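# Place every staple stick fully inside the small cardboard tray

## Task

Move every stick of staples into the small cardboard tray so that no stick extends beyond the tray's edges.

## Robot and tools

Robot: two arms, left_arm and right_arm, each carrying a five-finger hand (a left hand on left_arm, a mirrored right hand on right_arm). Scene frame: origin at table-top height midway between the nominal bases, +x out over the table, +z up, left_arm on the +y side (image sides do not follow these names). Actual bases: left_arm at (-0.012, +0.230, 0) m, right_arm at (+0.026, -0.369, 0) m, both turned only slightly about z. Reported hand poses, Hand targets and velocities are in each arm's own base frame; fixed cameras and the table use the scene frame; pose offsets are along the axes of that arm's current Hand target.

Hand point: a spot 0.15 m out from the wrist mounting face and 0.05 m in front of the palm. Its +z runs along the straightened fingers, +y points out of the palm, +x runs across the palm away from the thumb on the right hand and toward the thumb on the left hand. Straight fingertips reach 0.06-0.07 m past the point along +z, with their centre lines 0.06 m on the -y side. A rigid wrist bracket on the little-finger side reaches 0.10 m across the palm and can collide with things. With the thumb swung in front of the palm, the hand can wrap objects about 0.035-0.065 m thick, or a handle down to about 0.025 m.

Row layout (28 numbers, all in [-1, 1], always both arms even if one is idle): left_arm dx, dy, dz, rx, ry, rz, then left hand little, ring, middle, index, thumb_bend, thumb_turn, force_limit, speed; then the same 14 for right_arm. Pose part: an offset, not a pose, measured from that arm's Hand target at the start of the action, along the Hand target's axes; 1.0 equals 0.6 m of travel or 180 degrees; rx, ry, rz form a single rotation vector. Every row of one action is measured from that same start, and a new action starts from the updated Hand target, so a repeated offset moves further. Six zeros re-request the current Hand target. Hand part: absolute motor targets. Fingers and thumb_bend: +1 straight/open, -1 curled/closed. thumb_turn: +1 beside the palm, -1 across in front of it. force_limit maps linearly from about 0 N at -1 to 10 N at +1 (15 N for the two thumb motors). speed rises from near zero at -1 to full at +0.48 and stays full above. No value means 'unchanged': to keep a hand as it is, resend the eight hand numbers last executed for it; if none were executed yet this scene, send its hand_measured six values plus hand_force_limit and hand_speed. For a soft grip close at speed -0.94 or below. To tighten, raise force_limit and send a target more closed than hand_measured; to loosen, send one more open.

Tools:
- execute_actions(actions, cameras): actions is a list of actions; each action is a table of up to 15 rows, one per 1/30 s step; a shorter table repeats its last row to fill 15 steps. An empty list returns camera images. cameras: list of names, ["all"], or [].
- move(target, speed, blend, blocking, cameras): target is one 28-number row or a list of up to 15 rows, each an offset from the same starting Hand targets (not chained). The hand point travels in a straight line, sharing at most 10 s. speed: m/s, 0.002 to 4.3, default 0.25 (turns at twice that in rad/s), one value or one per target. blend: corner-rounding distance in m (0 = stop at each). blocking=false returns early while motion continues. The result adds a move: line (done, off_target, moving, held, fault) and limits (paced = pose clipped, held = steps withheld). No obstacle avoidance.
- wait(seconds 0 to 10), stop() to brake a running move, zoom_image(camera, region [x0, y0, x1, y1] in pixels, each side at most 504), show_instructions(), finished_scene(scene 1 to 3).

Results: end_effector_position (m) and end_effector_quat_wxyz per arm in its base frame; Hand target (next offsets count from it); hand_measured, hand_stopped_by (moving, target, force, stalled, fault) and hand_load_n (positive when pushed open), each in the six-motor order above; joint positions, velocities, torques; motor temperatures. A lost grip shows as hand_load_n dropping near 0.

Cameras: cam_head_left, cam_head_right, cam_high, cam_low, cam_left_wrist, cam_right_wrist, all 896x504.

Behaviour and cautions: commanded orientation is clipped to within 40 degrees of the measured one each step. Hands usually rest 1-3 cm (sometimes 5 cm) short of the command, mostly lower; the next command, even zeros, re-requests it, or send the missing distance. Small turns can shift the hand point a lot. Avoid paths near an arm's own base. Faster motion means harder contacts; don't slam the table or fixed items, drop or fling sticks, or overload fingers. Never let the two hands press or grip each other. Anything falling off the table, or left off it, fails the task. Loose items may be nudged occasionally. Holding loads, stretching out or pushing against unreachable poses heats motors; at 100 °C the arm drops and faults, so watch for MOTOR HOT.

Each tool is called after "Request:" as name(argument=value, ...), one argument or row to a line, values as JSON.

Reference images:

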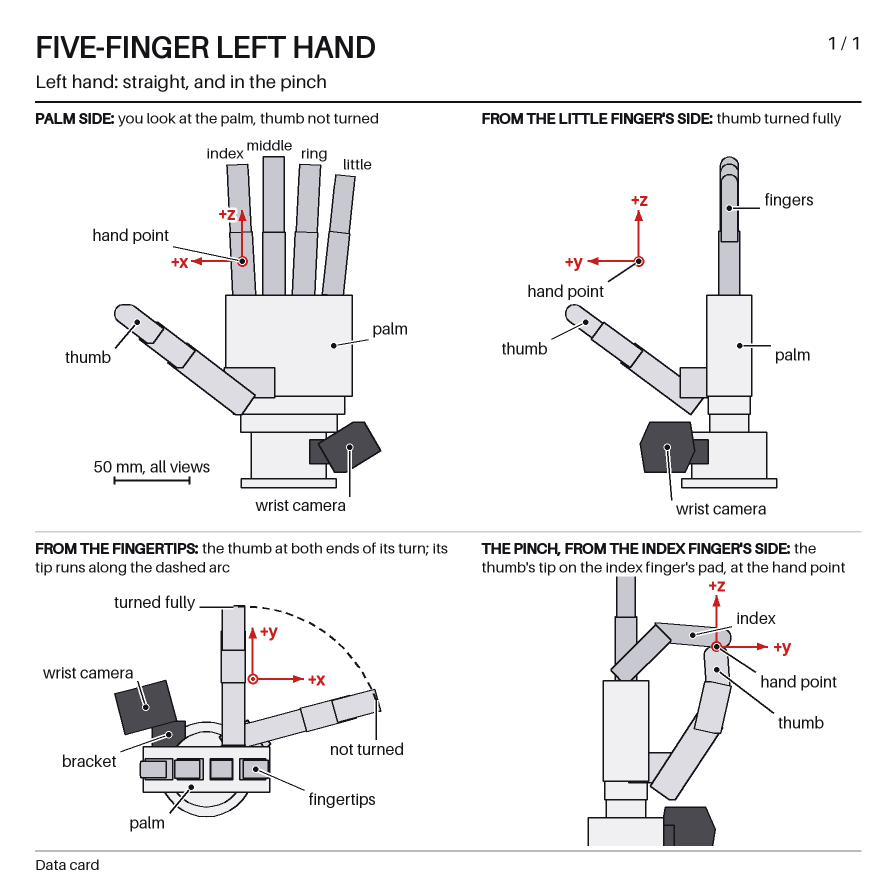

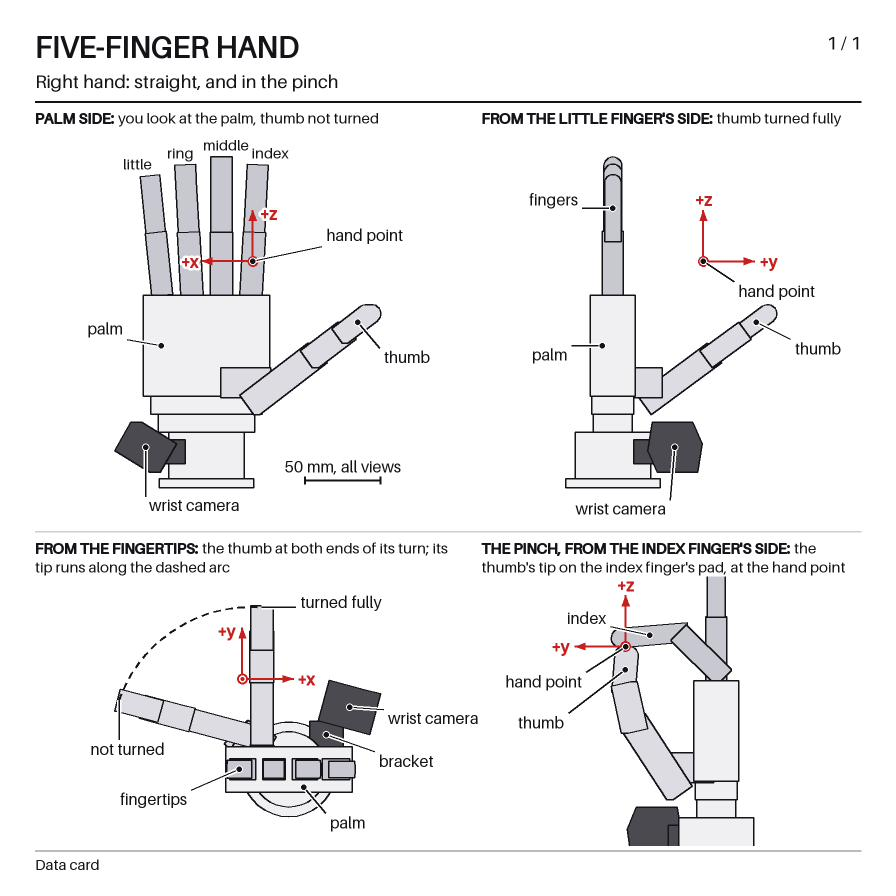

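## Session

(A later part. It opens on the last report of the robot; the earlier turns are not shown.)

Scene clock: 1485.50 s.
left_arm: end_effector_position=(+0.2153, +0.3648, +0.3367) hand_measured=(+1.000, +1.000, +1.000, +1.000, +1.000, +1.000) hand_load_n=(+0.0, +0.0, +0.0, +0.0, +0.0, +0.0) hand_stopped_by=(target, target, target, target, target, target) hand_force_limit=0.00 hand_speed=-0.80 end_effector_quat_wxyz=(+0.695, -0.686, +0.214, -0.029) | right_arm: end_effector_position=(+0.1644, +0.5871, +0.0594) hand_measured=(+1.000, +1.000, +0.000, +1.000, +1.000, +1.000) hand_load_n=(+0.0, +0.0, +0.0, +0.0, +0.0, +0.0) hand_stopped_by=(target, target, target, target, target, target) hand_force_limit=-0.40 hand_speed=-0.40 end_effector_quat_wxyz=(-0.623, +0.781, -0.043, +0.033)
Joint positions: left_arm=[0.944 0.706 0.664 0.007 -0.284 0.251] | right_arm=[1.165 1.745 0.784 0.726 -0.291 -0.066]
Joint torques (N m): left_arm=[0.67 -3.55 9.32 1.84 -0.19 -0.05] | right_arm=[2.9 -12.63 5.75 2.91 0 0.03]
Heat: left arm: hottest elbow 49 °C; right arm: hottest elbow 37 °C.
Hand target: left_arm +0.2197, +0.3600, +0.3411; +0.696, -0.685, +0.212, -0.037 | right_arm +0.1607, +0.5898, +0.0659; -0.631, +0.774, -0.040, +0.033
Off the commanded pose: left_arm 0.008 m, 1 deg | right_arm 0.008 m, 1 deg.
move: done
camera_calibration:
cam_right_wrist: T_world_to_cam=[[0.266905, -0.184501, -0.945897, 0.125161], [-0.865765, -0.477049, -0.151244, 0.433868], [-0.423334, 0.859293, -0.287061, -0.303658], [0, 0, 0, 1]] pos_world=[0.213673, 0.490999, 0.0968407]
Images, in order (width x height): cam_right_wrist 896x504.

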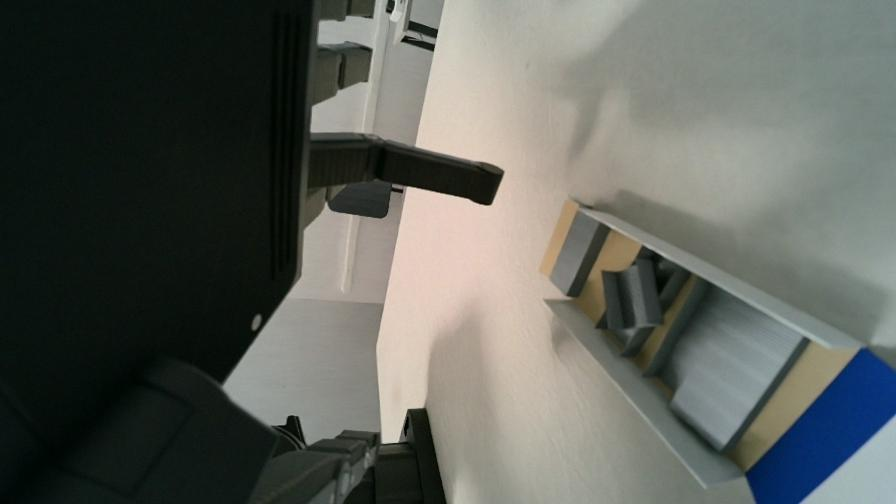

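Request:
move(
  target=[0,0,0,0,0,0,1,1,1,1,1,1,0,-0.8,-0.0120,0.0290,0.0081,0,0,0,1,1,0.0,1,1,1,-0.4,-0.4],
  speed=0.06,
  cameras=["cam_right_wrist"],
)

Request:
zoom_image(
  camera="cam_right_wrist",
  region=[440, 130, 700, 310],
)

Scene clock: 1517.33 s.
left_arm: end_effector_position=(+0.2153, +0.3648, +0.3367) hand_measured=(+1.000, +1.000, +1.000, +1.000, +1.000, +1.000) hand_load_n=(+0.0, +0.0, +0.0, +0.0, +0.0, +0.0) hand_stopped_by=(target, target, target, target, target, target) hand_force_limit=0.00 hand_speed=-0.80 end_effector_quat_wxyz=(+0.695, -0.686, +0.214, -0.029) | right_arm: end_effector_position=(+0.1575, +0.5892, +0.0436) hand_measured=(+1.000, +1.000, +0.000, +1.000, +1.000, +1.000) hand_load_n=(+0.0, +0.0, +0.0, +0.0, +0.0, +0.0) hand_stopped_by=(target, target, target, target, target, target) hand_force_limit=-0.40 hand_speed=-0.40 end_effector_quat_wxyz=(-0.624, +0.780, -0.041, +0.034)
Joint positions: left_arm=[0.944 0.706 0.664 0.007 -0.284 0.251] | right_arm=[1.181 1.787 0.775 0.782 -0.275 -0.066]
Joint torques (N m): left_arm=[-0.15 -3.49 9.14 1.54 -0.22 -0.08] | right_arm=[2.55 -12.98 5.42 2.97 0.02 0]
Heat: left arm: hottest elbow 49 °C; right arm: hottest elbow 36 °C.
Hand target: left_arm +0.2197, +0.3600, +0.3411; +0.696, -0.685, +0.212, -0.037 | right_arm +0.1537, +0.5917, +0.0478; -0.631, +0.774, -0.040, +0.033
Off the commanded pose: left_arm 0.008 m, 1 deg | right_arm 0.006 m, 1 deg.
move: done
camera_calibration:
cam_right_wrist: T_world_to_cam=[[0.271684, -0.181246, -0.945165, 0.109712], [-0.864502, -0.477502, -0.156932, 0.426778], [-0.422875, 0.859734, -0.286417, -0.313268], [0, 0, 0, 1]] pos_world=[0.20667, 0.492999, 0.0809456]
Images, in order (width x height): cam_right_wrist 896x504.

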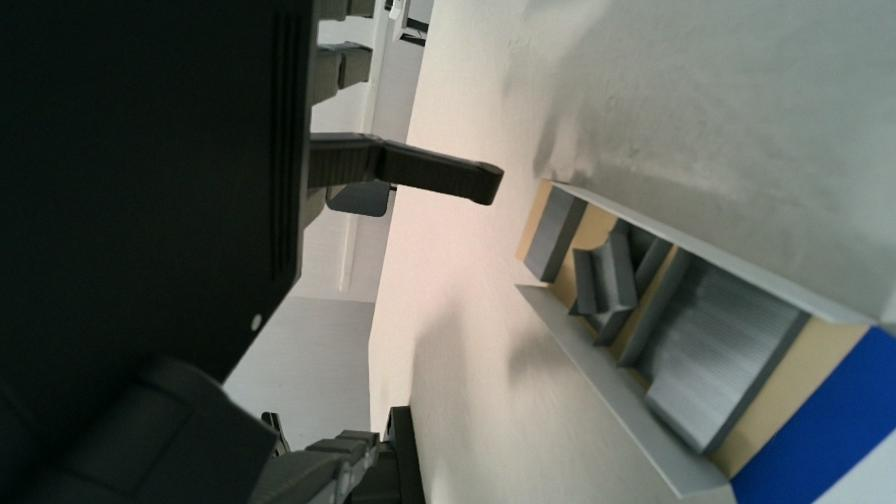

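Scaled by 1.938 from the camera's 896x504 image, which has a finer 1280x720 frame.

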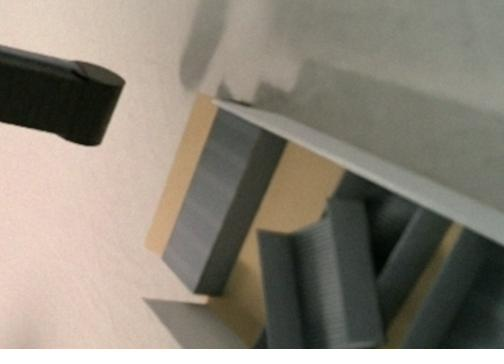

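Request:
move(
  target=[0,0,0,0,0,0,1,1,1,1,1,1,0,-0.8,-0.0101,0.0211,0.0049,0,0,0,1,1,0.0,1,1,1,-0.4,-0.4],
  speed=0.05,
  cameras=["cam_right_wrist"],
)

Request:
zoom_image(
  camera="cam_right_wrist",
  region=[440, 130, 620, 310],
)

Scene clock: 1525.47 s.
left_arm: end_effector_position=(+0.2153, +0.3648, +0.3367) hand_measured=(+1.000, +1.000, +1.000, +1.000, +1.000, +1.000) hand_load_n=(+0.0, +0.0, +0.0, +0.0, +0.0, -0.5) hand_stopped_by=(target, target, target, target, target, target) hand_force_limit=0.00 hand_speed=-0.80 end_effector_quat_wxyz=(+0.695, -0.686, +0.214, -0.029) | right_arm: end_effector_position=(+0.1518, +0.5908, +0.0322) hand_measured=(+1.000, +1.000, +0.000, +1.000, +1.000, +1.000) hand_load_n=(+0.0, +0.0, +0.0, +0.0, +0.0, -0.5) hand_stopped_by=(target, target, target, target, target, target) hand_force_limit=-0.40 hand_speed=-0.40 end_effector_quat_wxyz=(-0.625, +0.779, -0.041, +0.035)
Joint positions: left_arm=[0.944 0.706 0.664 0.007 -0.284 0.251] | right_arm=[1.194 1.819 0.769 0.823 -0.262 -0.063]
Joint torques (N m): left_arm=[-0.26 -3.43 9.06 1.77 -0.13 -0.01] | right_arm=[2.84 -12.75 4.97 2.82 -0.01 0.03]
Heat: left arm: hottest elbow 49 °C; right arm: hottest elbow 36 °C.
Hand target: left_arm +0.2197, +0.3600, +0.3411; +0.696, -0.685, +0.212, -0.037 | right_arm +0.1476, +0.5928, +0.0351; -0.631, +0.774, -0.040, +0.033
Off the commanded pose: left_arm 0.008 m, 1 deg | right_arm 0.005 m, 1 deg.
move: done
camera_calibration:
cam_right_wrist: T_world_to_cam=[[0.272833, -0.178716, -0.945316, 0.0990977], [-0.864442, -0.47681, -0.159349, 0.420558], [-0.422258, 0.860647, -0.284579, -0.320991], [0, 0, 0, 1]] pos_world=[0.20097, 0.494497, 0.0693467]
Images, in order (width x height): cam_right_wrist 896x504.

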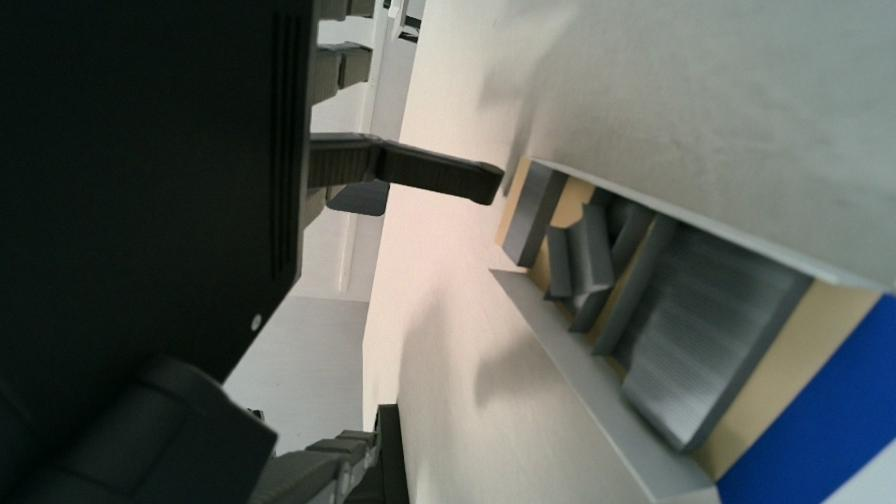

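Scaled by 2.800 from the camera's 896x504 image, which has a finer 1280x720 frame.

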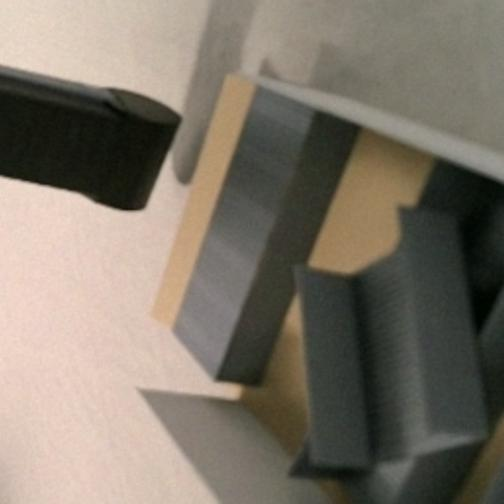

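Request:
move(
  target=[0,0,0,0,0,0,1,1,1,1,1,1,0,-0.8,0.0014,-0.0039,-0.0143,0,0,0,1,1,0.0,1,1,1,-0.4,-0.4],
  speed=0.04,
  cameras=["cam_right_wrist"],
)

Request:
zoom_image(
  camera="cam_right_wrist",
  region=[440, 130, 620, 310],
)

Scene clock: 1539.63 s.
left_arm: end_effector_position=(+0.2153, +0.3648, +0.3367) hand_measured=(+1.000, +1.000, +1.000, +1.000, +1.000, +1.000) hand_load_n=(+0.0, +0.0, +0.0, +0.0, +0.0, +0.0) hand_stopped_by=(target, target, target, target, target, target) hand_force_limit=0.00 hand_speed=-0.80 end_effector_quat_wxyz=(+0.695, -0.686, +0.214, -0.029) | right_arm: end_effector_position=(+0.1490, +0.5839, +0.0278) hand_measured=(+1.000, +1.000, +0.000, +1.000, +1.000, +1.000) hand_load_n=(+0.0, +0.0, +0.5, +0.0, +0.0, +0.0) hand_stopped_by=(target, target, target, target, target, target) hand_force_limit=-0.40 hand_speed=-0.40 end_effector_quat_wxyz=(-0.621, +0.782, -0.042, +0.033)
Joint positions: left_arm=[0.944 0.706 0.664 0.007 -0.284 0.251] | right_arm=[1.194 1.814 0.751 0.825 -0.262 -0.063]
Joint torques (N m): left_arm=[0.44 -3.84 9.16 1.62 -0.17 -0.03] | right_arm=[2.37 -13.33 4.74 2.86 -0.23 -0.03]
Heat: left arm: hottest elbow 49 °C; right arm: hottest elbow 35 °C.
Hand target: left_arm +0.2197, +0.3600, +0.3411; +0.696, -0.685, +0.212, -0.037 | right_arm +0.1476, +0.5847, +0.0390; -0.631, +0.774, -0.040, +0.033
Off the commanded pose: left_arm 0.008 m, 1 deg | right_arm 0.011 m, 1 deg.
move: off_target (right_arm)
camera_calibration:
cam_right_wrist: T_world_to_cam=[[0.268837, -0.188631, -0.944534, 0.100914], [-0.864917, -0.478802, -0.150555, 0.415145], [-0.423846, 0.857419, -0.29187, -0.315126], [0, 0, 0, 1]] pos_world=[0.198372, 0.488003, 0.0658431]
Images, in order (width x height): cam_right_wrist 896x504.

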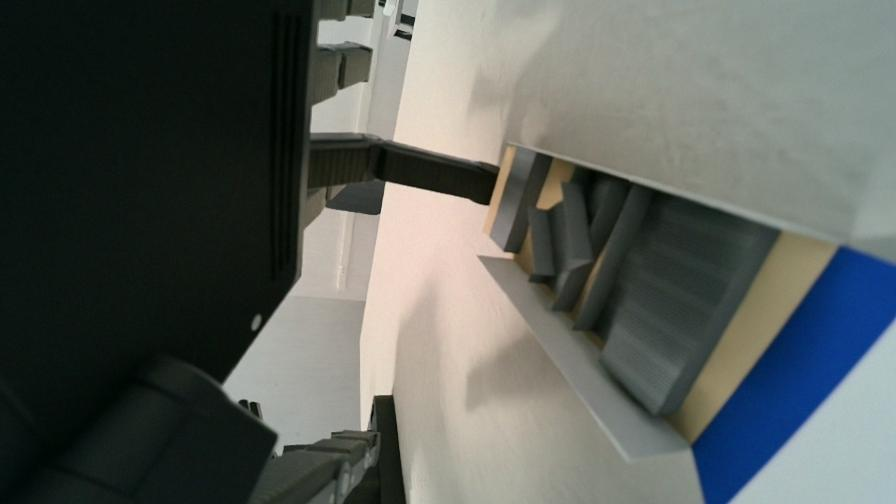

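Scaled by 2.800 from the camera's 896x504 image, which has a finer 1280x720 frame.

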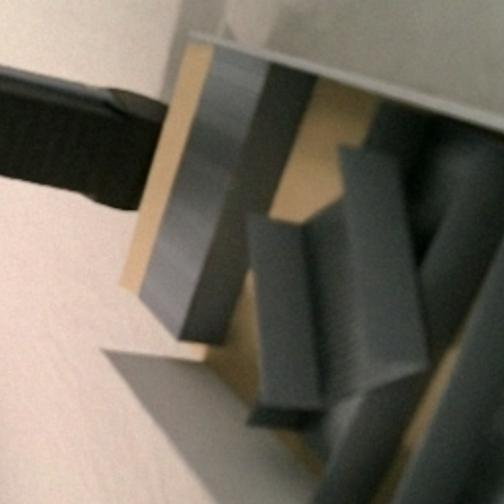

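Request:
move(
  target=[0,0,0,0,0,0,1,1,1,1,1,1,0,-0.8,0.0044,-0.0270,-0.0096,0,0,0,1,1,0.0,1,1,1,-0.4,-0.4],
  speed=0.05,
  cameras=["cam_right_wrist"],
)

Request:
zoom_image(
  camera="cam_right_wrist",
  region=[440, 120, 620, 300],
)

Scene clock: 1593.77 s.
left_arm: end_effector_position=(+0.2153, +0.3648, +0.3367) hand_measured=(+1.000, +1.000, +1.000, +1.000, +1.000, +1.000) hand_load_n=(-0.5, +0.0, +0.0, +0.0, +0.0, +0.0) hand_stopped_by=(target, target, target, target, target, target) hand_force_limit=0.00 hand_speed=-0.80 end_effector_quat_wxyz=(+0.695, -0.686, +0.214, -0.029) | right_arm: end_effector_position=(+0.1481, +0.5849, +0.0508) hand_measured=(+1.000, +1.000, +0.000, +1.000, +1.000, +1.000) hand_load_n=(+0.0, +0.0, +0.0, +0.0, +0.0, -0.5) hand_stopped_by=(target, target, target, target, target, target) hand_force_limit=-0.40 hand_speed=-0.40 end_effector_quat_wxyz=(-0.629, +0.776, -0.037, +0.033)
Joint positions: left_arm=[0.944 0.706 0.664 0.007 -0.284 0.251] | right_arm=[1.194 1.761 0.751 0.794 -0.269 -0.063]
Joint torques (N m): left_arm=[0.91 -3.9 9.21 1.59 -0.16 -0.04] | right_arm=[1.73 -14.04 5.01 1.73 -0.21 -0.01]
Heat: left arm: hottest elbow 50 °C; right arm: hottest elbow 34 °C.
Hand target: left_arm +0.2197, +0.3600, +0.3411; +0.696, -0.685, +0.212, -0.037 | right_arm +0.1500, +0.5821, +0.0560; -0.631, +0.774, -0.040, +0.033
Off the commanded pose: left_arm 0.008 m, 1 deg | right_arm 0.006 m, 0 deg.
move: done
camera_calibration:
cam_right_wrist: T_world_to_cam=[[0.276075, -0.167486, -0.946431, 0.109714], [-0.860712, -0.481303, -0.165897, 0.419844], [-0.427735, 0.860404, -0.277033, -0.311657], [0, 0, 0, 1]] pos_world=[0.197769, 0.488599, 0.0871479]
Images, in order (width x height): cam_right_wrist 896x504.

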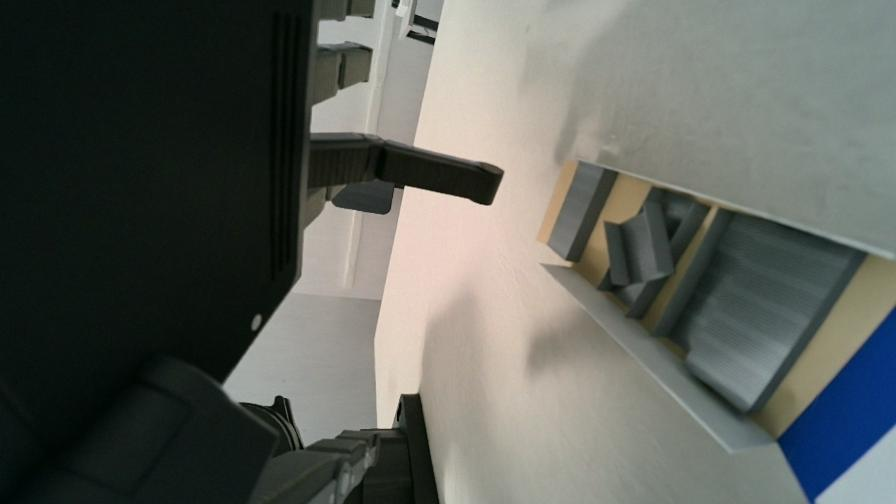

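Scaled by 2.800 from the camera's 896x504 image, which has a finer 1280x720 frame.

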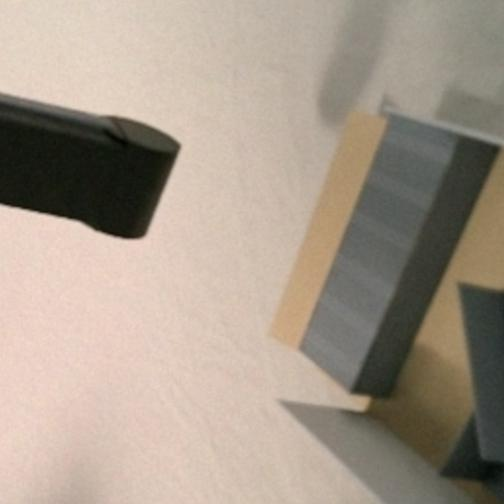

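Request:
move(
  target=[0,0,0,0,0,0,1,1,1,1,1,1,0,-0.8,0.0187,0.0087,-0.0091,0,0,0,1,1,0.0,1,1,1,-0.4,-0.4],
  speed=0.05,
  cameras=["cam_right_wrist"],
)

Request:
zoom_image(
  camera="cam_right_wrist",
  region=[440, 120, 620, 300],
)

Scene clock: 1613.50 s.
left_arm: end_effector_position=(+0.2153, +0.3648, +0.3367) hand_measured=(+1.000, +1.000, +1.000, +1.000, +1.000, +1.000) hand_load_n=(+0.0, +0.0, +0.0, +0.0, +0.0, +0.0) hand_stopped_by=(target, target, target, target, target, target) hand_force_limit=0.00 hand_speed=-0.80 end_effector_quat_wxyz=(+0.695, -0.686, +0.214, -0.029) | right_arm: end_effector_position=(+0.1570, +0.5758, +0.0464) hand_measured=(+1.000, +1.000, +0.000, +1.000, +1.000, +1.000) hand_load_n=(-0.5, +0.0, +0.0, +0.0, +0.0, -0.5) hand_stopped_by=(target, target, target, target, target, target) hand_force_limit=-0.40 hand_speed=-0.40 end_effector_quat_wxyz=(-0.626, +0.779, -0.041, +0.030)
Joint positions: left_arm=[0.944 0.706 0.664 0.007 -0.284 0.251] | right_arm=[1.166 1.761 0.74 0.794 -0.298 -0.063]
Joint torques (N m): left_arm=[0.67 -2.37 9.2 1.98 -0.18 -0.08] | right_arm=[0.62 -12.75 5.14 2.71 -0.28 -0.03]
Heat: left arm: hottest elbow 50 °C; right arm: hottest elbow 34 °C.
Hand target: left_arm +0.2197, +0.3600, +0.3411; +0.696, -0.685, +0.212, -0.037 | right_arm +0.1605, +0.5745, +0.0519; -0.631, +0.774, -0.040, +0.033
Off the commanded pose: left_arm 0.008 m, 1 deg | right_arm 0.007 m, 1 deg.
move: done
camera_calibration:
cam_right_wrist: T_world_to_cam=[[0.266413, -0.175332, -0.947778, 0.107659], [-0.862512, -0.48228, -0.153227, 0.422728], [-0.430229, 0.858292, -0.279711, -0.299495], [0, 0, 0, 1]] pos_world=[0.207075, 0.479803, 0.0830379]
Images, in order (width x height): cam_right_wrist 896x504.

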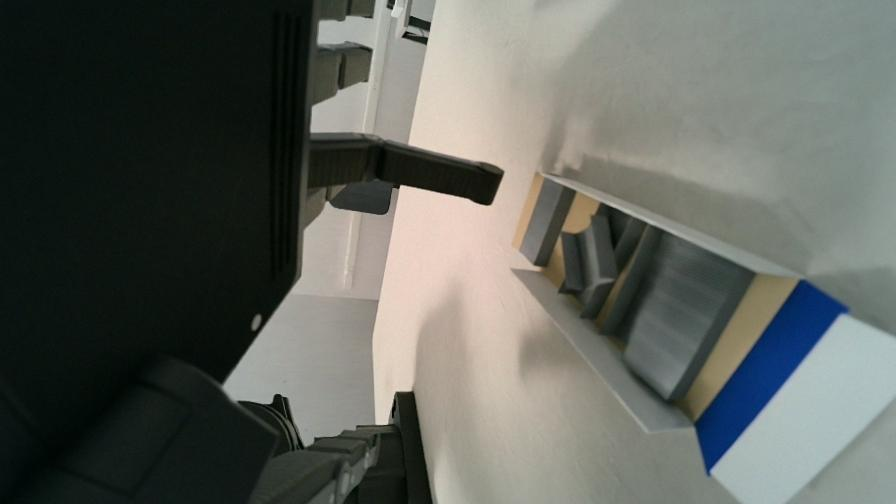

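Scaled by 2.800 from the camera's 896x504 image, which has a finer 1280x720 frame.

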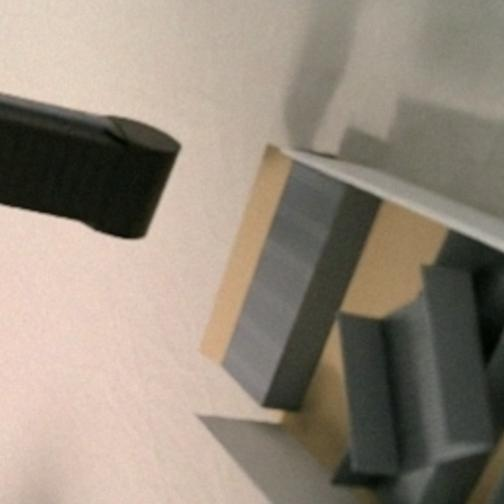

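Request:
move(
  target=[0,0,0,0,0,0,1,1,1,1,1,1,0,-0.8,-0.0284,0.0,-0.0004,0,0,0,1,1,0.0,1,1,1,-0.4,-0.4],
  speed=0.05,
  cameras=["cam_right_wrist"],
)

Request:
zoom_image(
  camera="cam_right_wrist",
  region=[440, 120, 620, 300],
)

Scene clock: 1622.90 s.
left_arm: end_effector_position=(+0.2153, +0.3648, +0.3367) hand_measured=(+1.000, +1.000, +1.000, +1.000, +1.000, +1.000) hand_load_n=(+0.0, +0.0, +0.0, +0.0, +0.0, +0.0) hand_stopped_by=(target, target, target, target, target, target) hand_force_limit=0.00 hand_speed=-0.80 end_effector_quat_wxyz=(+0.695, -0.686, +0.214, -0.029) | right_arm: end_effector_position=(+0.1459, +0.5736, +0.0394) hand_measured=(+1.000, +1.000, +0.000, +1.000, +1.000, +1.000) hand_load_n=(+0.0, +0.0, +0.0, +0.0, +0.0, +0.0) hand_stopped_by=(target, target, target, target, target, target) hand_force_limit=-0.40 hand_speed=-0.40 end_effector_quat_wxyz=(-0.619, +0.784, -0.042, +0.032)
Joint positions: left_arm=[0.944 0.706 0.664 0.007 -0.284 0.251] | right_arm=[1.191 1.761 0.725 0.794 -0.267 -0.063]
Joint torques (N m): left_arm=[-0.26 -3.25 9.1 1.84 -0.2 -0.02] | right_arm=[3.02 -13.63 4.98 3.03 0.03 -0.01]
Heat: left arm: hottest elbow 50 °C; right arm: hottest elbow 34 °C.
Hand target: left_arm +0.2197, +0.3600, +0.3411; +0.696, -0.685, +0.212, -0.037 | right_arm +0.1435, +0.5761, +0.0520; -0.631, +0.774, -0.040, +0.033
Off the commanded pose: left_arm 0.008 m, 1 deg | right_arm 0.013 m, 2 deg.
move: off_target (right_arm)
camera_calibration:
cam_right_wrist: T_world_to_cam=[[0.26647, -0.19209, -0.944508, 0.113046], [-0.864525, -0.480884, -0.146104, 0.410153], [-0.426134, 0.855483, -0.294208, -0.302701], [0, 0, 0, 1]] pos_world=[0.195474, 0.477907, 0.0776404]
Images, in order (width x height): cam_right_wrist 896x504.

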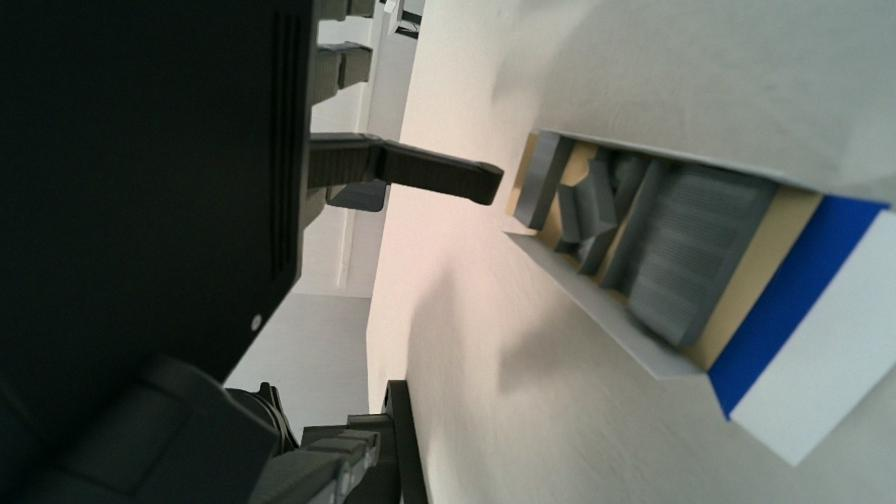

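Scaled by 2.800 from the camera's 896x504 image, which has a finer 1280x720 frame.

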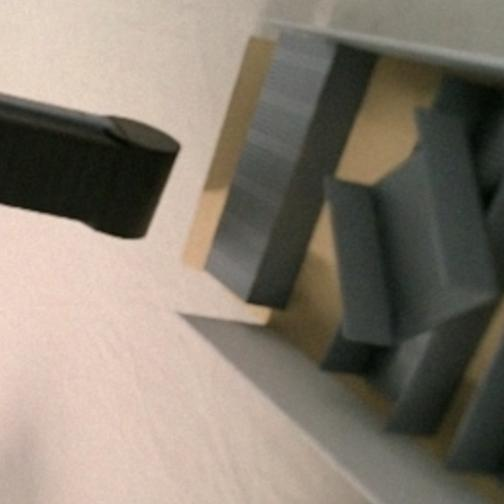

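Request:
move(
  target=[0,0,0,0,0,0,1,1,1,1,1,1,0,-0.8,0.0210,-0.0037,0.0017,0,0,0,1,1,0.0,1,1,1,-0.4,-0.4],
  speed=0.05,
  cameras=["cam_right_wrist"],
)

Request:
zoom_image(
  camera="cam_right_wrist",
  region=[440, 120, 620, 300],
)

Scene clock: 1636.47 s.
left_arm: end_effector_position=(+0.2153, +0.3648, +0.3367) hand_measured=(+1.000, +1.000, +1.000, +1.000, +1.000, +1.000) hand_load_n=(+0.0, +0.0, +0.0, +0.0, +0.0, +0.0) hand_stopped_by=(target, target, target, target, target, target) hand_force_limit=0.00 hand_speed=-0.80 end_effector_quat_wxyz=(+0.695, -0.686, +0.214, -0.029) | right_arm: end_effector_position=(+0.1501, +0.5714, +0.0398) hand_measured=(+1.000, +1.000, +0.000, +1.000, +1.000, +1.000) hand_load_n=(+0.0, +0.0, +0.0, +0.0, +0.0, +0.0) hand_stopped_by=(target, target, target, target, target, target) hand_force_limit=-0.40 hand_speed=-0.40 end_effector_quat_wxyz=(-0.620, +0.783, -0.041, +0.028)
Joint positions: left_arm=[0.944 0.706 0.664 0.007 -0.284 0.251] | right_arm=[1.177 1.761 0.725 0.794 -0.287 -0.063]
Joint torques (N m): left_arm=[0.26 -3.72 9.05 1.52 -0.18 -0.02] | right_arm=[1.08 -13.74 6.26 2.13 -0.12 -0.03]
Heat: left arm: hottest elbow 50 °C; right arm: hottest elbow 34 °C.
Hand target: left_arm +0.2197, +0.3600, +0.3411; +0.696, -0.685, +0.212, -0.037 | right_arm +0.1562, +0.5763, +0.0540; -0.631, +0.774, -0.040, +0.033
Off the commanded pose: left_arm 0.008 m, 1 deg | right_arm 0.016 m, 2 deg.
move: off_target (right_arm)
camera_calibration:
cam_right_wrist: T_world_to_cam=[[0.263237, -0.189094, -0.946018, 0.110709], [-0.862693, -0.485062, -0.143095, 0.414868], [-0.431819, 0.85379, -0.290817, -0.29731], [0, 0, 0, 1]] pos_world=[0.200377, 0.476012, 0.0776355]
Images, in order (width x height): cam_right_wrist 896x504.

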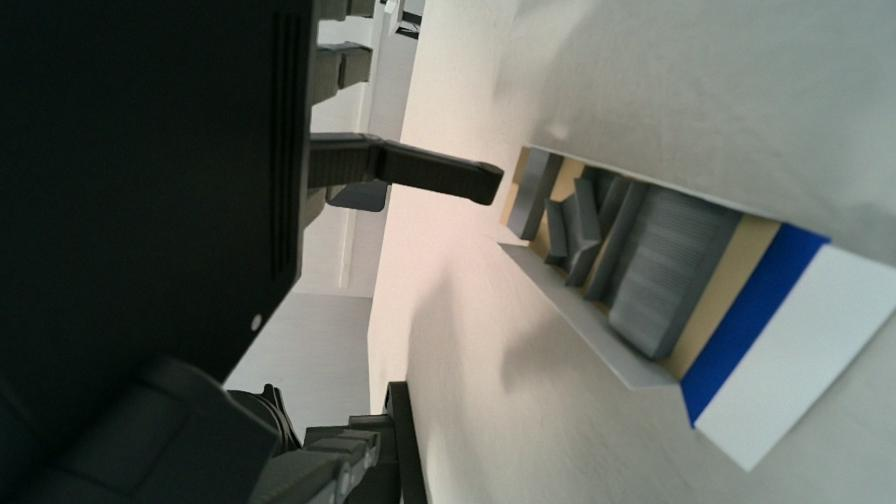

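Scaled by 2.800 from the camera's 896x504 image, which has a finer 1280x720 frame.

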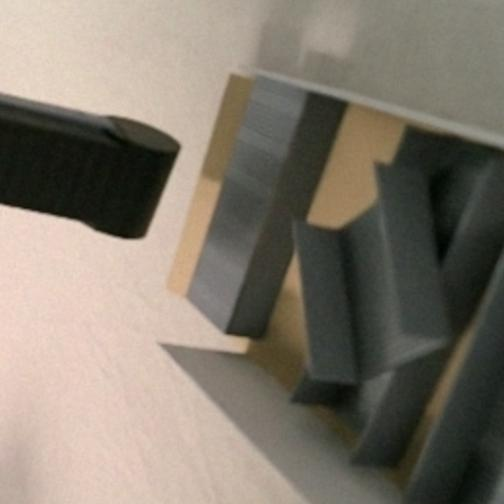

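Request:
move(
  target=[0,0,0,0,0,0,1,1,1,1,1,1,0,-0.8,0.0016,-0.0086,0.0087,0,0,0,1,1,0.0,1,1,1,-0.4,-0.4],
  speed=0.05,
  cameras=["cam_right_wrist"],
)

Request:
zoom_image(
  camera="cam_right_wrist",
  region=[440, 120, 620, 300],
)

Scene clock: 1644.70 s.
left_arm: end_effector_position=(+0.2153, +0.3648, +0.3367) hand_measured=(+1.000, +1.000, +1.000, +1.000, +1.000, +1.000) hand_load_n=(+0.0, +0.0, +0.0, +0.0, +0.0, +0.0) hand_stopped_by=(target, target, target, target, target, target) hand_force_limit=0.00 hand_speed=-0.80 end_effector_quat_wxyz=(+0.695, -0.686, +0.214, -0.029) | right_arm: end_effector_position=(+0.1495, +0.5702, +0.0373) hand_measured=(+1.000, +1.000, +0.000, +1.000, +1.000, +1.000) hand_load_n=(-0.5, +0.0, +0.0, +0.0, +0.0, +0.0) hand_stopped_by=(target, target, target, target, target, target) hand_force_limit=-0.40 hand_speed=-0.40 end_effector_quat_wxyz=(-0.616, +0.786, -0.042, +0.027)
Joint positions: left_arm=[0.944 0.706 0.664 0.007 -0.284 0.251] | right_arm=[1.177 1.761 0.725 0.783 -0.288 -0.063]
Joint torques (N m): left_arm=[-0.79 -3.19 9.13 1.85 -0.14 0] | right_arm=[1.9 -13.68 7.68 1.96 -0.19 0]
Heat: left arm: hottest elbow 50 °C; right arm: hottest elbow 34 °C.
Hand target: left_arm +0.2197, +0.3600, +0.3411; +0.696, -0.685, +0.212, -0.037 | right_arm +0.1577, +0.5823, +0.0580; -0.631, +0.774, -0.040, +0.033
Off the commanded pose: left_arm 0.008 m, 1 deg | right_arm 0.025 m, 2 deg.
move: off_target (right_arm)
camera_calibration:
cam_right_wrist: T_world_to_cam=[[0.259196, -0.198568, -0.945192, 0.114185], [-0.8631, -0.486817, -0.134413, 0.41409], [-0.433445, 0.850635, -0.297565, -0.294907], [0, 0, 0, 1]] pos_world=[0.199979, 0.475117, 0.0758317]
Images, in order (width x height): cam_right_wrist 896x504.

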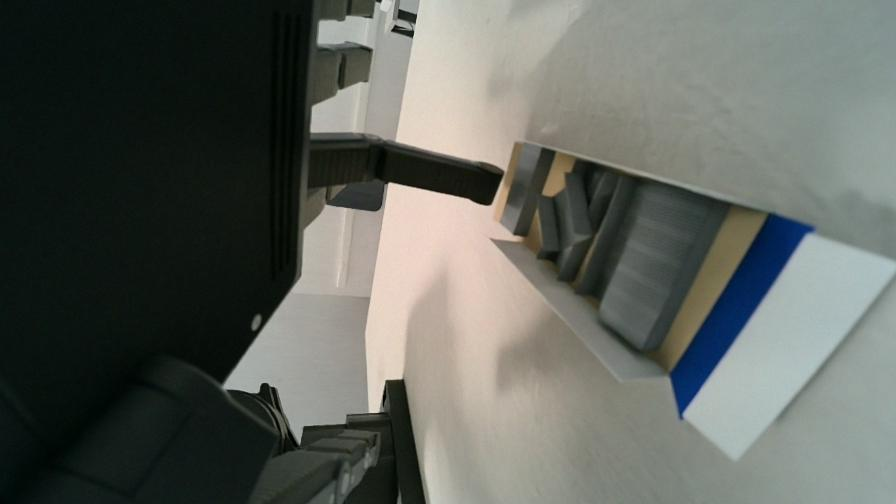

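Scaled by 2.800 from the camera's 896x504 image, which has a finer 1280x720 frame.

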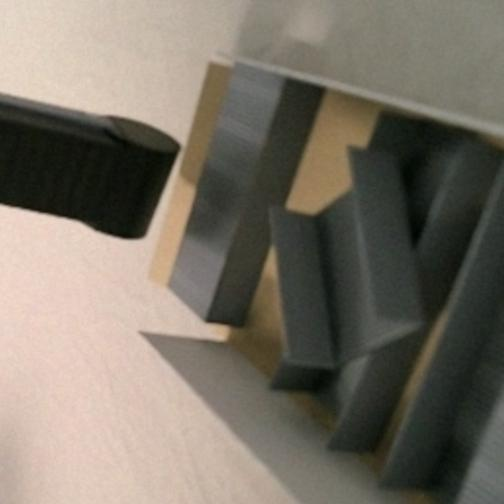

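Request:
move(
  target=[
    [0,0,0,0,0,0,1,1,1,1,1,1,0,-0.8,0.0011,-0.0451,-0.0040,0,0,0,1,1,0.0,1,1,1,-0.4,-0.4],
    [0,0,0,0,0,0,1,1,1,1,1,1,0,-0.8,0.0002,0.0216,0.0027,0,0,0,1,1,0.0,1,1,1,-0.4,-0.4],
  ],
  speed=0.06,
  cameras=["cam_right_wrist"],
)

Request:
zoom_image(
  camera="cam_right_wrist",
  region=[440, 120, 620, 300],
)

Scene clock: 1654.50 s.
left_arm: end_effector_position=(+0.2153, +0.3648, +0.3367) hand_measured=(+1.000, +1.000, +1.000, +1.000, +1.000, +1.000) hand_load_n=(+0.0, -0.5, +0.0, +0.0, +0.0, -0.5) hand_stopped_by=(target, target, target, target, target, target) hand_force_limit=0.00 hand_speed=-0.80 end_effector_quat_wxyz=(+0.695, -0.686, +0.214, -0.029) | right_arm: end_effector_position=(+0.1502, +0.5718, +0.0324) hand_measured=(+1.000, +1.000, +0.000, +1.000, +1.000, +1.000) hand_load_n=(+0.0, +0.0, +0.0, -0.5, +0.0, +0.0) hand_stopped_by=(target, target, target, target, target, target) hand_force_limit=-0.40 hand_speed=-0.40 end_effector_quat_wxyz=(-0.617, +0.786, -0.042, +0.027)
Joint positions: left_arm=[0.944 0.706 0.664 0.007 -0.284 0.251] | right_arm=[1.177 1.779 0.728 0.8 -0.288 -0.063]
Joint velocities: left_arm=[within noise] | right_arm=[-0.005 -0.015 -0.002 -0.012 -0.154 -0.037]
Joint torques (N m): left_arm=[0.21 -2.84 9.03 1.63 -0.14 -0.01] | right_arm=[1.26 -12.04 6.8 3.03 -0.21 -0.02]
Heat: left arm: hottest elbow 50 °C; right arm: hottest elbow 34 °C.
Hand target: left_arm +0.2197, +0.3600, +0.3411; +0.696, -0.685, +0.212, -0.037 | right_arm +0.1577, +0.5812, +0.0449; -0.631, +0.774, -0.040, +0.033
Off the commanded pose: left_arm 0.008 m, 1 deg | right_arm 0.017 m, 2 deg.
move: off_target (right_arm)
camera_calibration:
cam_right_wrist: T_world_to_cam=[[0.260053, -0.196578, -0.945373, 0.108488], [-0.862977, -0.486534, -0.13622, 0.414768], [-0.433178, 0.851259, -0.296167, -0.297901], [0, 0, 0, 1]] pos_world=[0.200678, 0.476716, 0.0708325]
Images, in order (width x height): cam_right_wrist 896x504.

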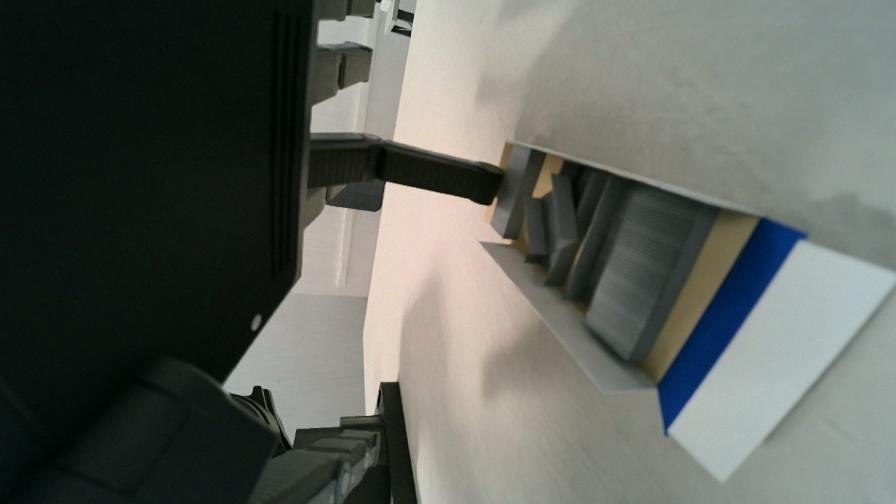

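Scaled by 2.800 from the camera's 896x504 image, which has a finer 1280x720 frame.

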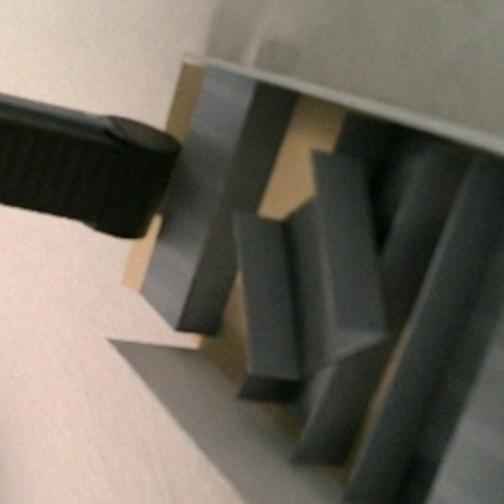

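Request:
move(
  target=[
    [0,0,0,0,0,0,1,1,1,1,1,1,0,-0.8,0.0046,-0.0791,0.0126,0,0,0,1,1,0.0,1,1,1,-0.4,-0.4],
    [0,0,0,0,0,0,1,1,1,1,1,1,0,-0.8,-0.0008,-0.0071,-0.0067,0,0,0,1,1,0.0,1,1,1,-0.4,-0.4],
  ],
  speed=0.08,
  cameras=["cam_right_wrist"],
)

Request:
zoom_image(
  camera="cam_right_wrist",
  region=[440, 120, 620, 300],
)

Scene clock: 1668.83 s.
left_arm: end_effector_position=(+0.2153, +0.3648, +0.3367) hand_measured=(+1.000, +1.000, +1.000, +1.000, +1.000, +1.000) hand_load_n=(+0.0, +0.0, +0.0, +0.0, +0.0, -0.5) hand_stopped_by=(target, target, target, target, target, target) hand_force_limit=0.00 hand_speed=-0.80 end_effector_quat_wxyz=(+0.695, -0.686, +0.214, -0.029) | right_arm: end_effector_position=(+0.1525, +0.5774, +0.0442) hand_measured=(+1.000, +1.000, +0.000, +1.000, +1.000, +1.000) hand_load_n=(+0.0, +0.0, +0.0, +0.0, +0.0, +0.0) hand_stopped_by=(target, target, target, target, target, target) hand_force_limit=-0.40 hand_speed=-0.40 end_effector_quat_wxyz=(-0.623, +0.781, -0.040, +0.029)
Joint positions: left_arm=[0.944 0.706 0.664 0.007 -0.284 0.251] | right_arm=[1.177 1.764 0.741 0.788 -0.288 -0.063]
Joint torques (N m): left_arm=[0.09 -3.14 9.21 1.8 -0.17 0.03] | right_arm=[1.2 -12.04 5.42 2.86 -0.23 -0.06]
Heat: left arm: hottest elbow 50 °C; right arm: hottest elbow 35 °C.
Hand target: left_arm +0.2197, +0.3600, +0.3411; +0.696, -0.685, +0.212, -0.037 | right_arm +0.1569, +0.5782, +0.0499; -0.631, +0.774, -0.040, +0.033
Off the commanded pose: left_arm 0.008 m, 1 deg | right_arm 0.007 m, 1 deg.
move: done
camera_calibration:
cam_right_wrist: T_world_to_cam=[[0.266245, -0.181578, -0.946648, 0.110582], [-0.862058, -0.484235, -0.149572, 0.42011], [-0.431242, 0.855889, -0.285456, -0.301554], [0, 0, 0, 1]] pos_world=[0.202675, 0.481608, 0.0814381]
Images, in order (width x height): cam_right_wrist 896x504.

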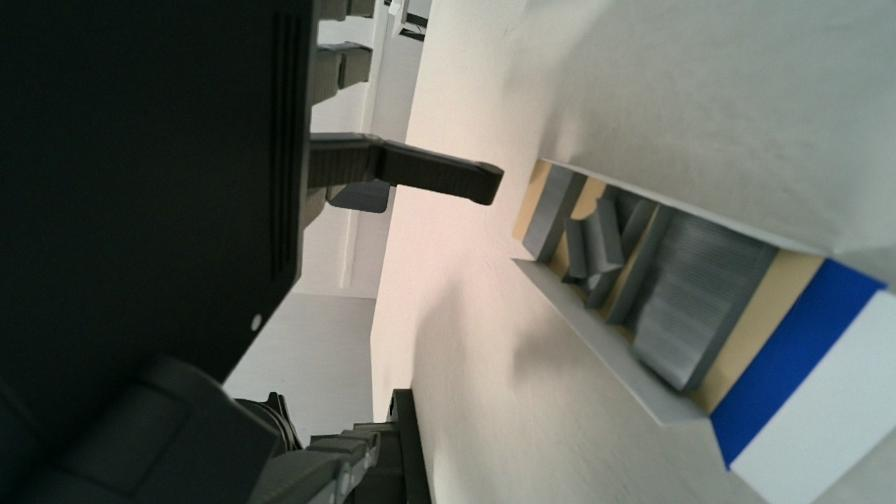

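Scaled by 2.800 from the camera's 896x504 image, which has a finer 1280x720 frame.

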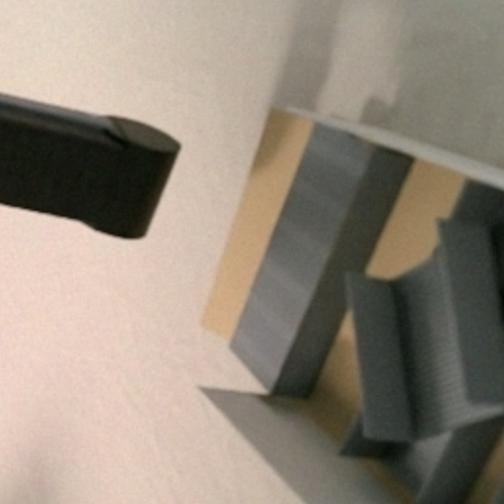

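Request:
move(
  target=[0,0,0,0,0,0,1,1,1,1,1,1,0,-0.8,0,0.0245,0.0050,0,0,0,1,1,0.0,1,1,1,-0.4,-0.4],
  speed=0.05,
  cameras=["cam_right_wrist"],
)

Request:
zoom_image(
  camera="cam_right_wrist",
  region=[440, 120, 620, 300],
)

Scene clock: 1682.83 s.
left_arm: end_effector_position=(+0.2153, +0.3648, +0.3367) hand_measured=(+1.000, +1.000, +1.000, +1.000, +1.000, +1.000) hand_load_n=(+0.0, +0.0, +0.0, +0.0, +0.0, +0.0) hand_stopped_by=(target, target, target, target, target, target) hand_force_limit=0.00 hand_speed=-0.80 end_effector_quat_wxyz=(+0.695, -0.686, +0.214, -0.029) | right_arm: end_effector_position=(+0.1532, +0.5790, +0.0324) hand_measured=(+1.000, +1.000, +0.000, +1.000, +1.000, +1.000) hand_load_n=(+0.0, +0.0, +0.0, +0.0, +0.0, +0.0) hand_stopped_by=(target, target, target, target, target, target) hand_force_limit=-0.40 hand_speed=-0.40 end_effector_quat_wxyz=(-0.625, +0.779, -0.040, +0.030)
Joint positions: left_arm=[0.944 0.706 0.664 0.007 -0.284 0.251] | right_arm=[1.177 1.803 0.741 0.834 -0.288 -0.063]
Joint torques (N m): left_arm=[0.21 -3.96 9.25 1.59 -0.12 -0.04] | right_arm=[1.26 -12.22 4.86 2.96 -0.24 -0.04]
Heat: left arm: hottest elbow 50 °C; right arm: hottest elbow 34 °C.
Hand target: left_arm +0.2197, +0.3600, +0.3411; +0.696, -0.685, +0.212, -0.037 | right_arm +0.1569, +0.5782, +0.0350; -0.631, +0.774, -0.040, +0.033
Off the commanded pose: left_arm 0.008 m, 1 deg | right_arm 0.005 m, 1 deg.
move: done
camera_calibration:
cam_right_wrist: T_world_to_cam=[[0.268616, -0.175921, -0.947047, 0.0959597], [-0.861653, -0.483376, -0.154604, 0.419377], [-0.430581, 0.857554, -0.281426, -0.307277], [0, 0, 0, 1]] pos_world=[0.203274, 0.483105, 0.0692402]
Images, in order (width x height): cam_right_wrist 896x504.

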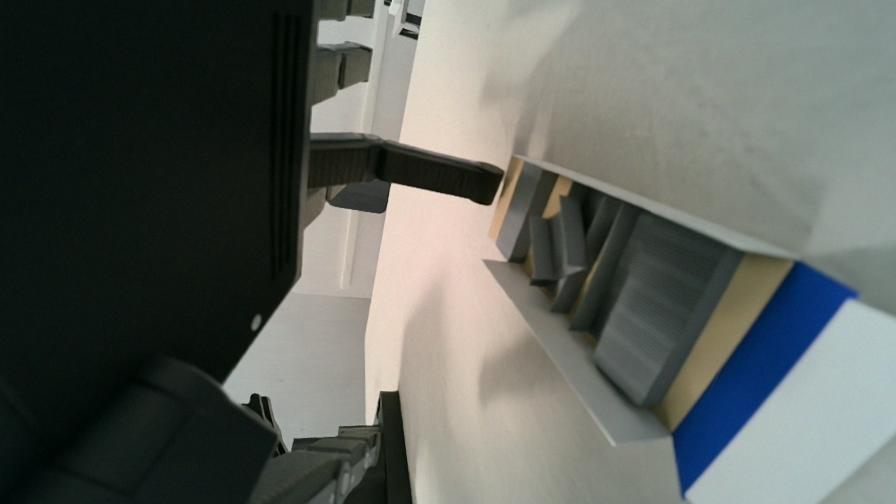

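Scaled by 2.800 from the camera's 896x504 image, which has a finer 1280x720 frame.

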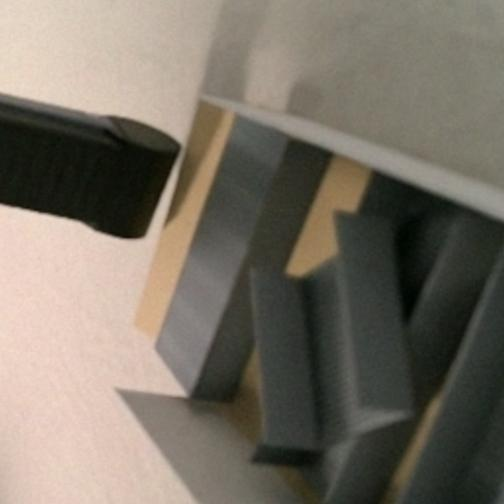

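Request:
move(
  target=[0,0,0,0,0,0,1,1,1,1,1,1,0,-0.8,0,0.0074,0.0015,0,0,0,1,1,0.0,1,1,1,-0.4,-0.4],
  speed=0.04,
  cameras=["cam_right_wrist"],
)

Request:
zoom_image(
  camera="cam_right_wrist",
  region=[440, 120, 620, 300],
)

Scene clock: 1686.23 s.
left_arm: end_effector_position=(+0.2153, +0.3648, +0.3367) hand_measured=(+1.000, +1.000, +1.000, +1.000, +1.000, +1.000) hand_load_n=(+0.0, +0.0, +0.0, +0.0, +0.0, +0.0) hand_stopped_by=(target, target, target, target, target, target) hand_force_limit=0.00 hand_speed=-0.80 end_effector_quat_wxyz=(+0.695, -0.686, +0.214, -0.029) | right_arm: end_effector_position=(+0.1534, +0.5796, +0.0297) hand_measured=(+1.000, +1.000, +0.000, +1.000, +1.000, +1.000) hand_load_n=(+0.0, +0.0, +0.0, +0.0, +0.0, +0.0) hand_stopped_by=(target, target, target, target, target, target) hand_force_limit=-0.40 hand_speed=-0.40 end_effector_quat_wxyz=(-0.627, +0.778, -0.039, +0.030)
Joint positions: left_arm=[0.944 0.706 0.664 0.007 -0.284 0.251] | right_arm=[1.177 1.813 0.741 0.848 -0.288 -0.063]
Joint torques (N m): left_arm=[0.5 -3.84 9.1 1.7 -0.16 -0.02] | right_arm=[1.32 -11.87 4.71 2.88 -0.27 -0.06]
Heat: left arm: hottest elbow 50 °C; right arm: hottest elbow 34 °C.
Hand target: left_arm +0.2197, +0.3600, +0.3411; +0.696, -0.685, +0.212, -0.037 | right_arm +0.1569, +0.5781, +0.0303; -0.631, +0.774, -0.040, +0.033
Off the commanded pose: left_arm 0.008 m, 1 deg | right_arm 0.004 m, 1 deg.
move: done
camera_calibration:
cam_right_wrist: T_world_to_cam=[[0.269901, -0.17292, -0.947234, 0.0914359], [-0.861459, -0.482847, -0.157316, 0.419162], [-0.430166, 0.858462, -0.279284, -0.309042], [0, 0, 0, 1]] pos_world=[0.203473, 0.483503, 0.0662414]
Images, in order (width x height): cam_right_wrist 896x504.

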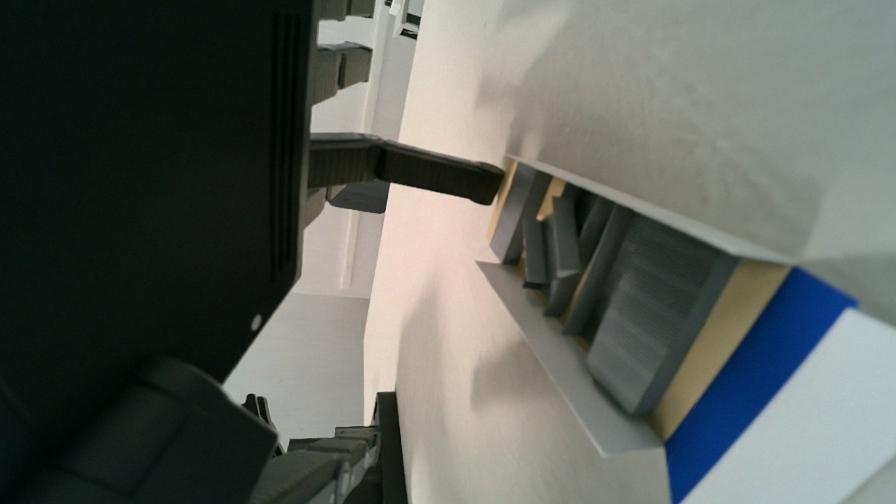

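Scaled by 2.800 from the camera's 896x504 image, which has a finer 1280x720 frame.

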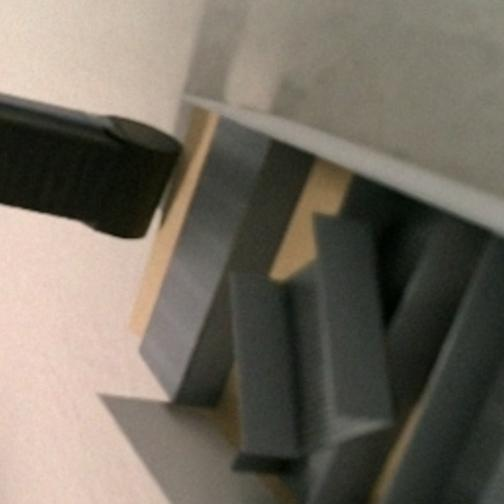

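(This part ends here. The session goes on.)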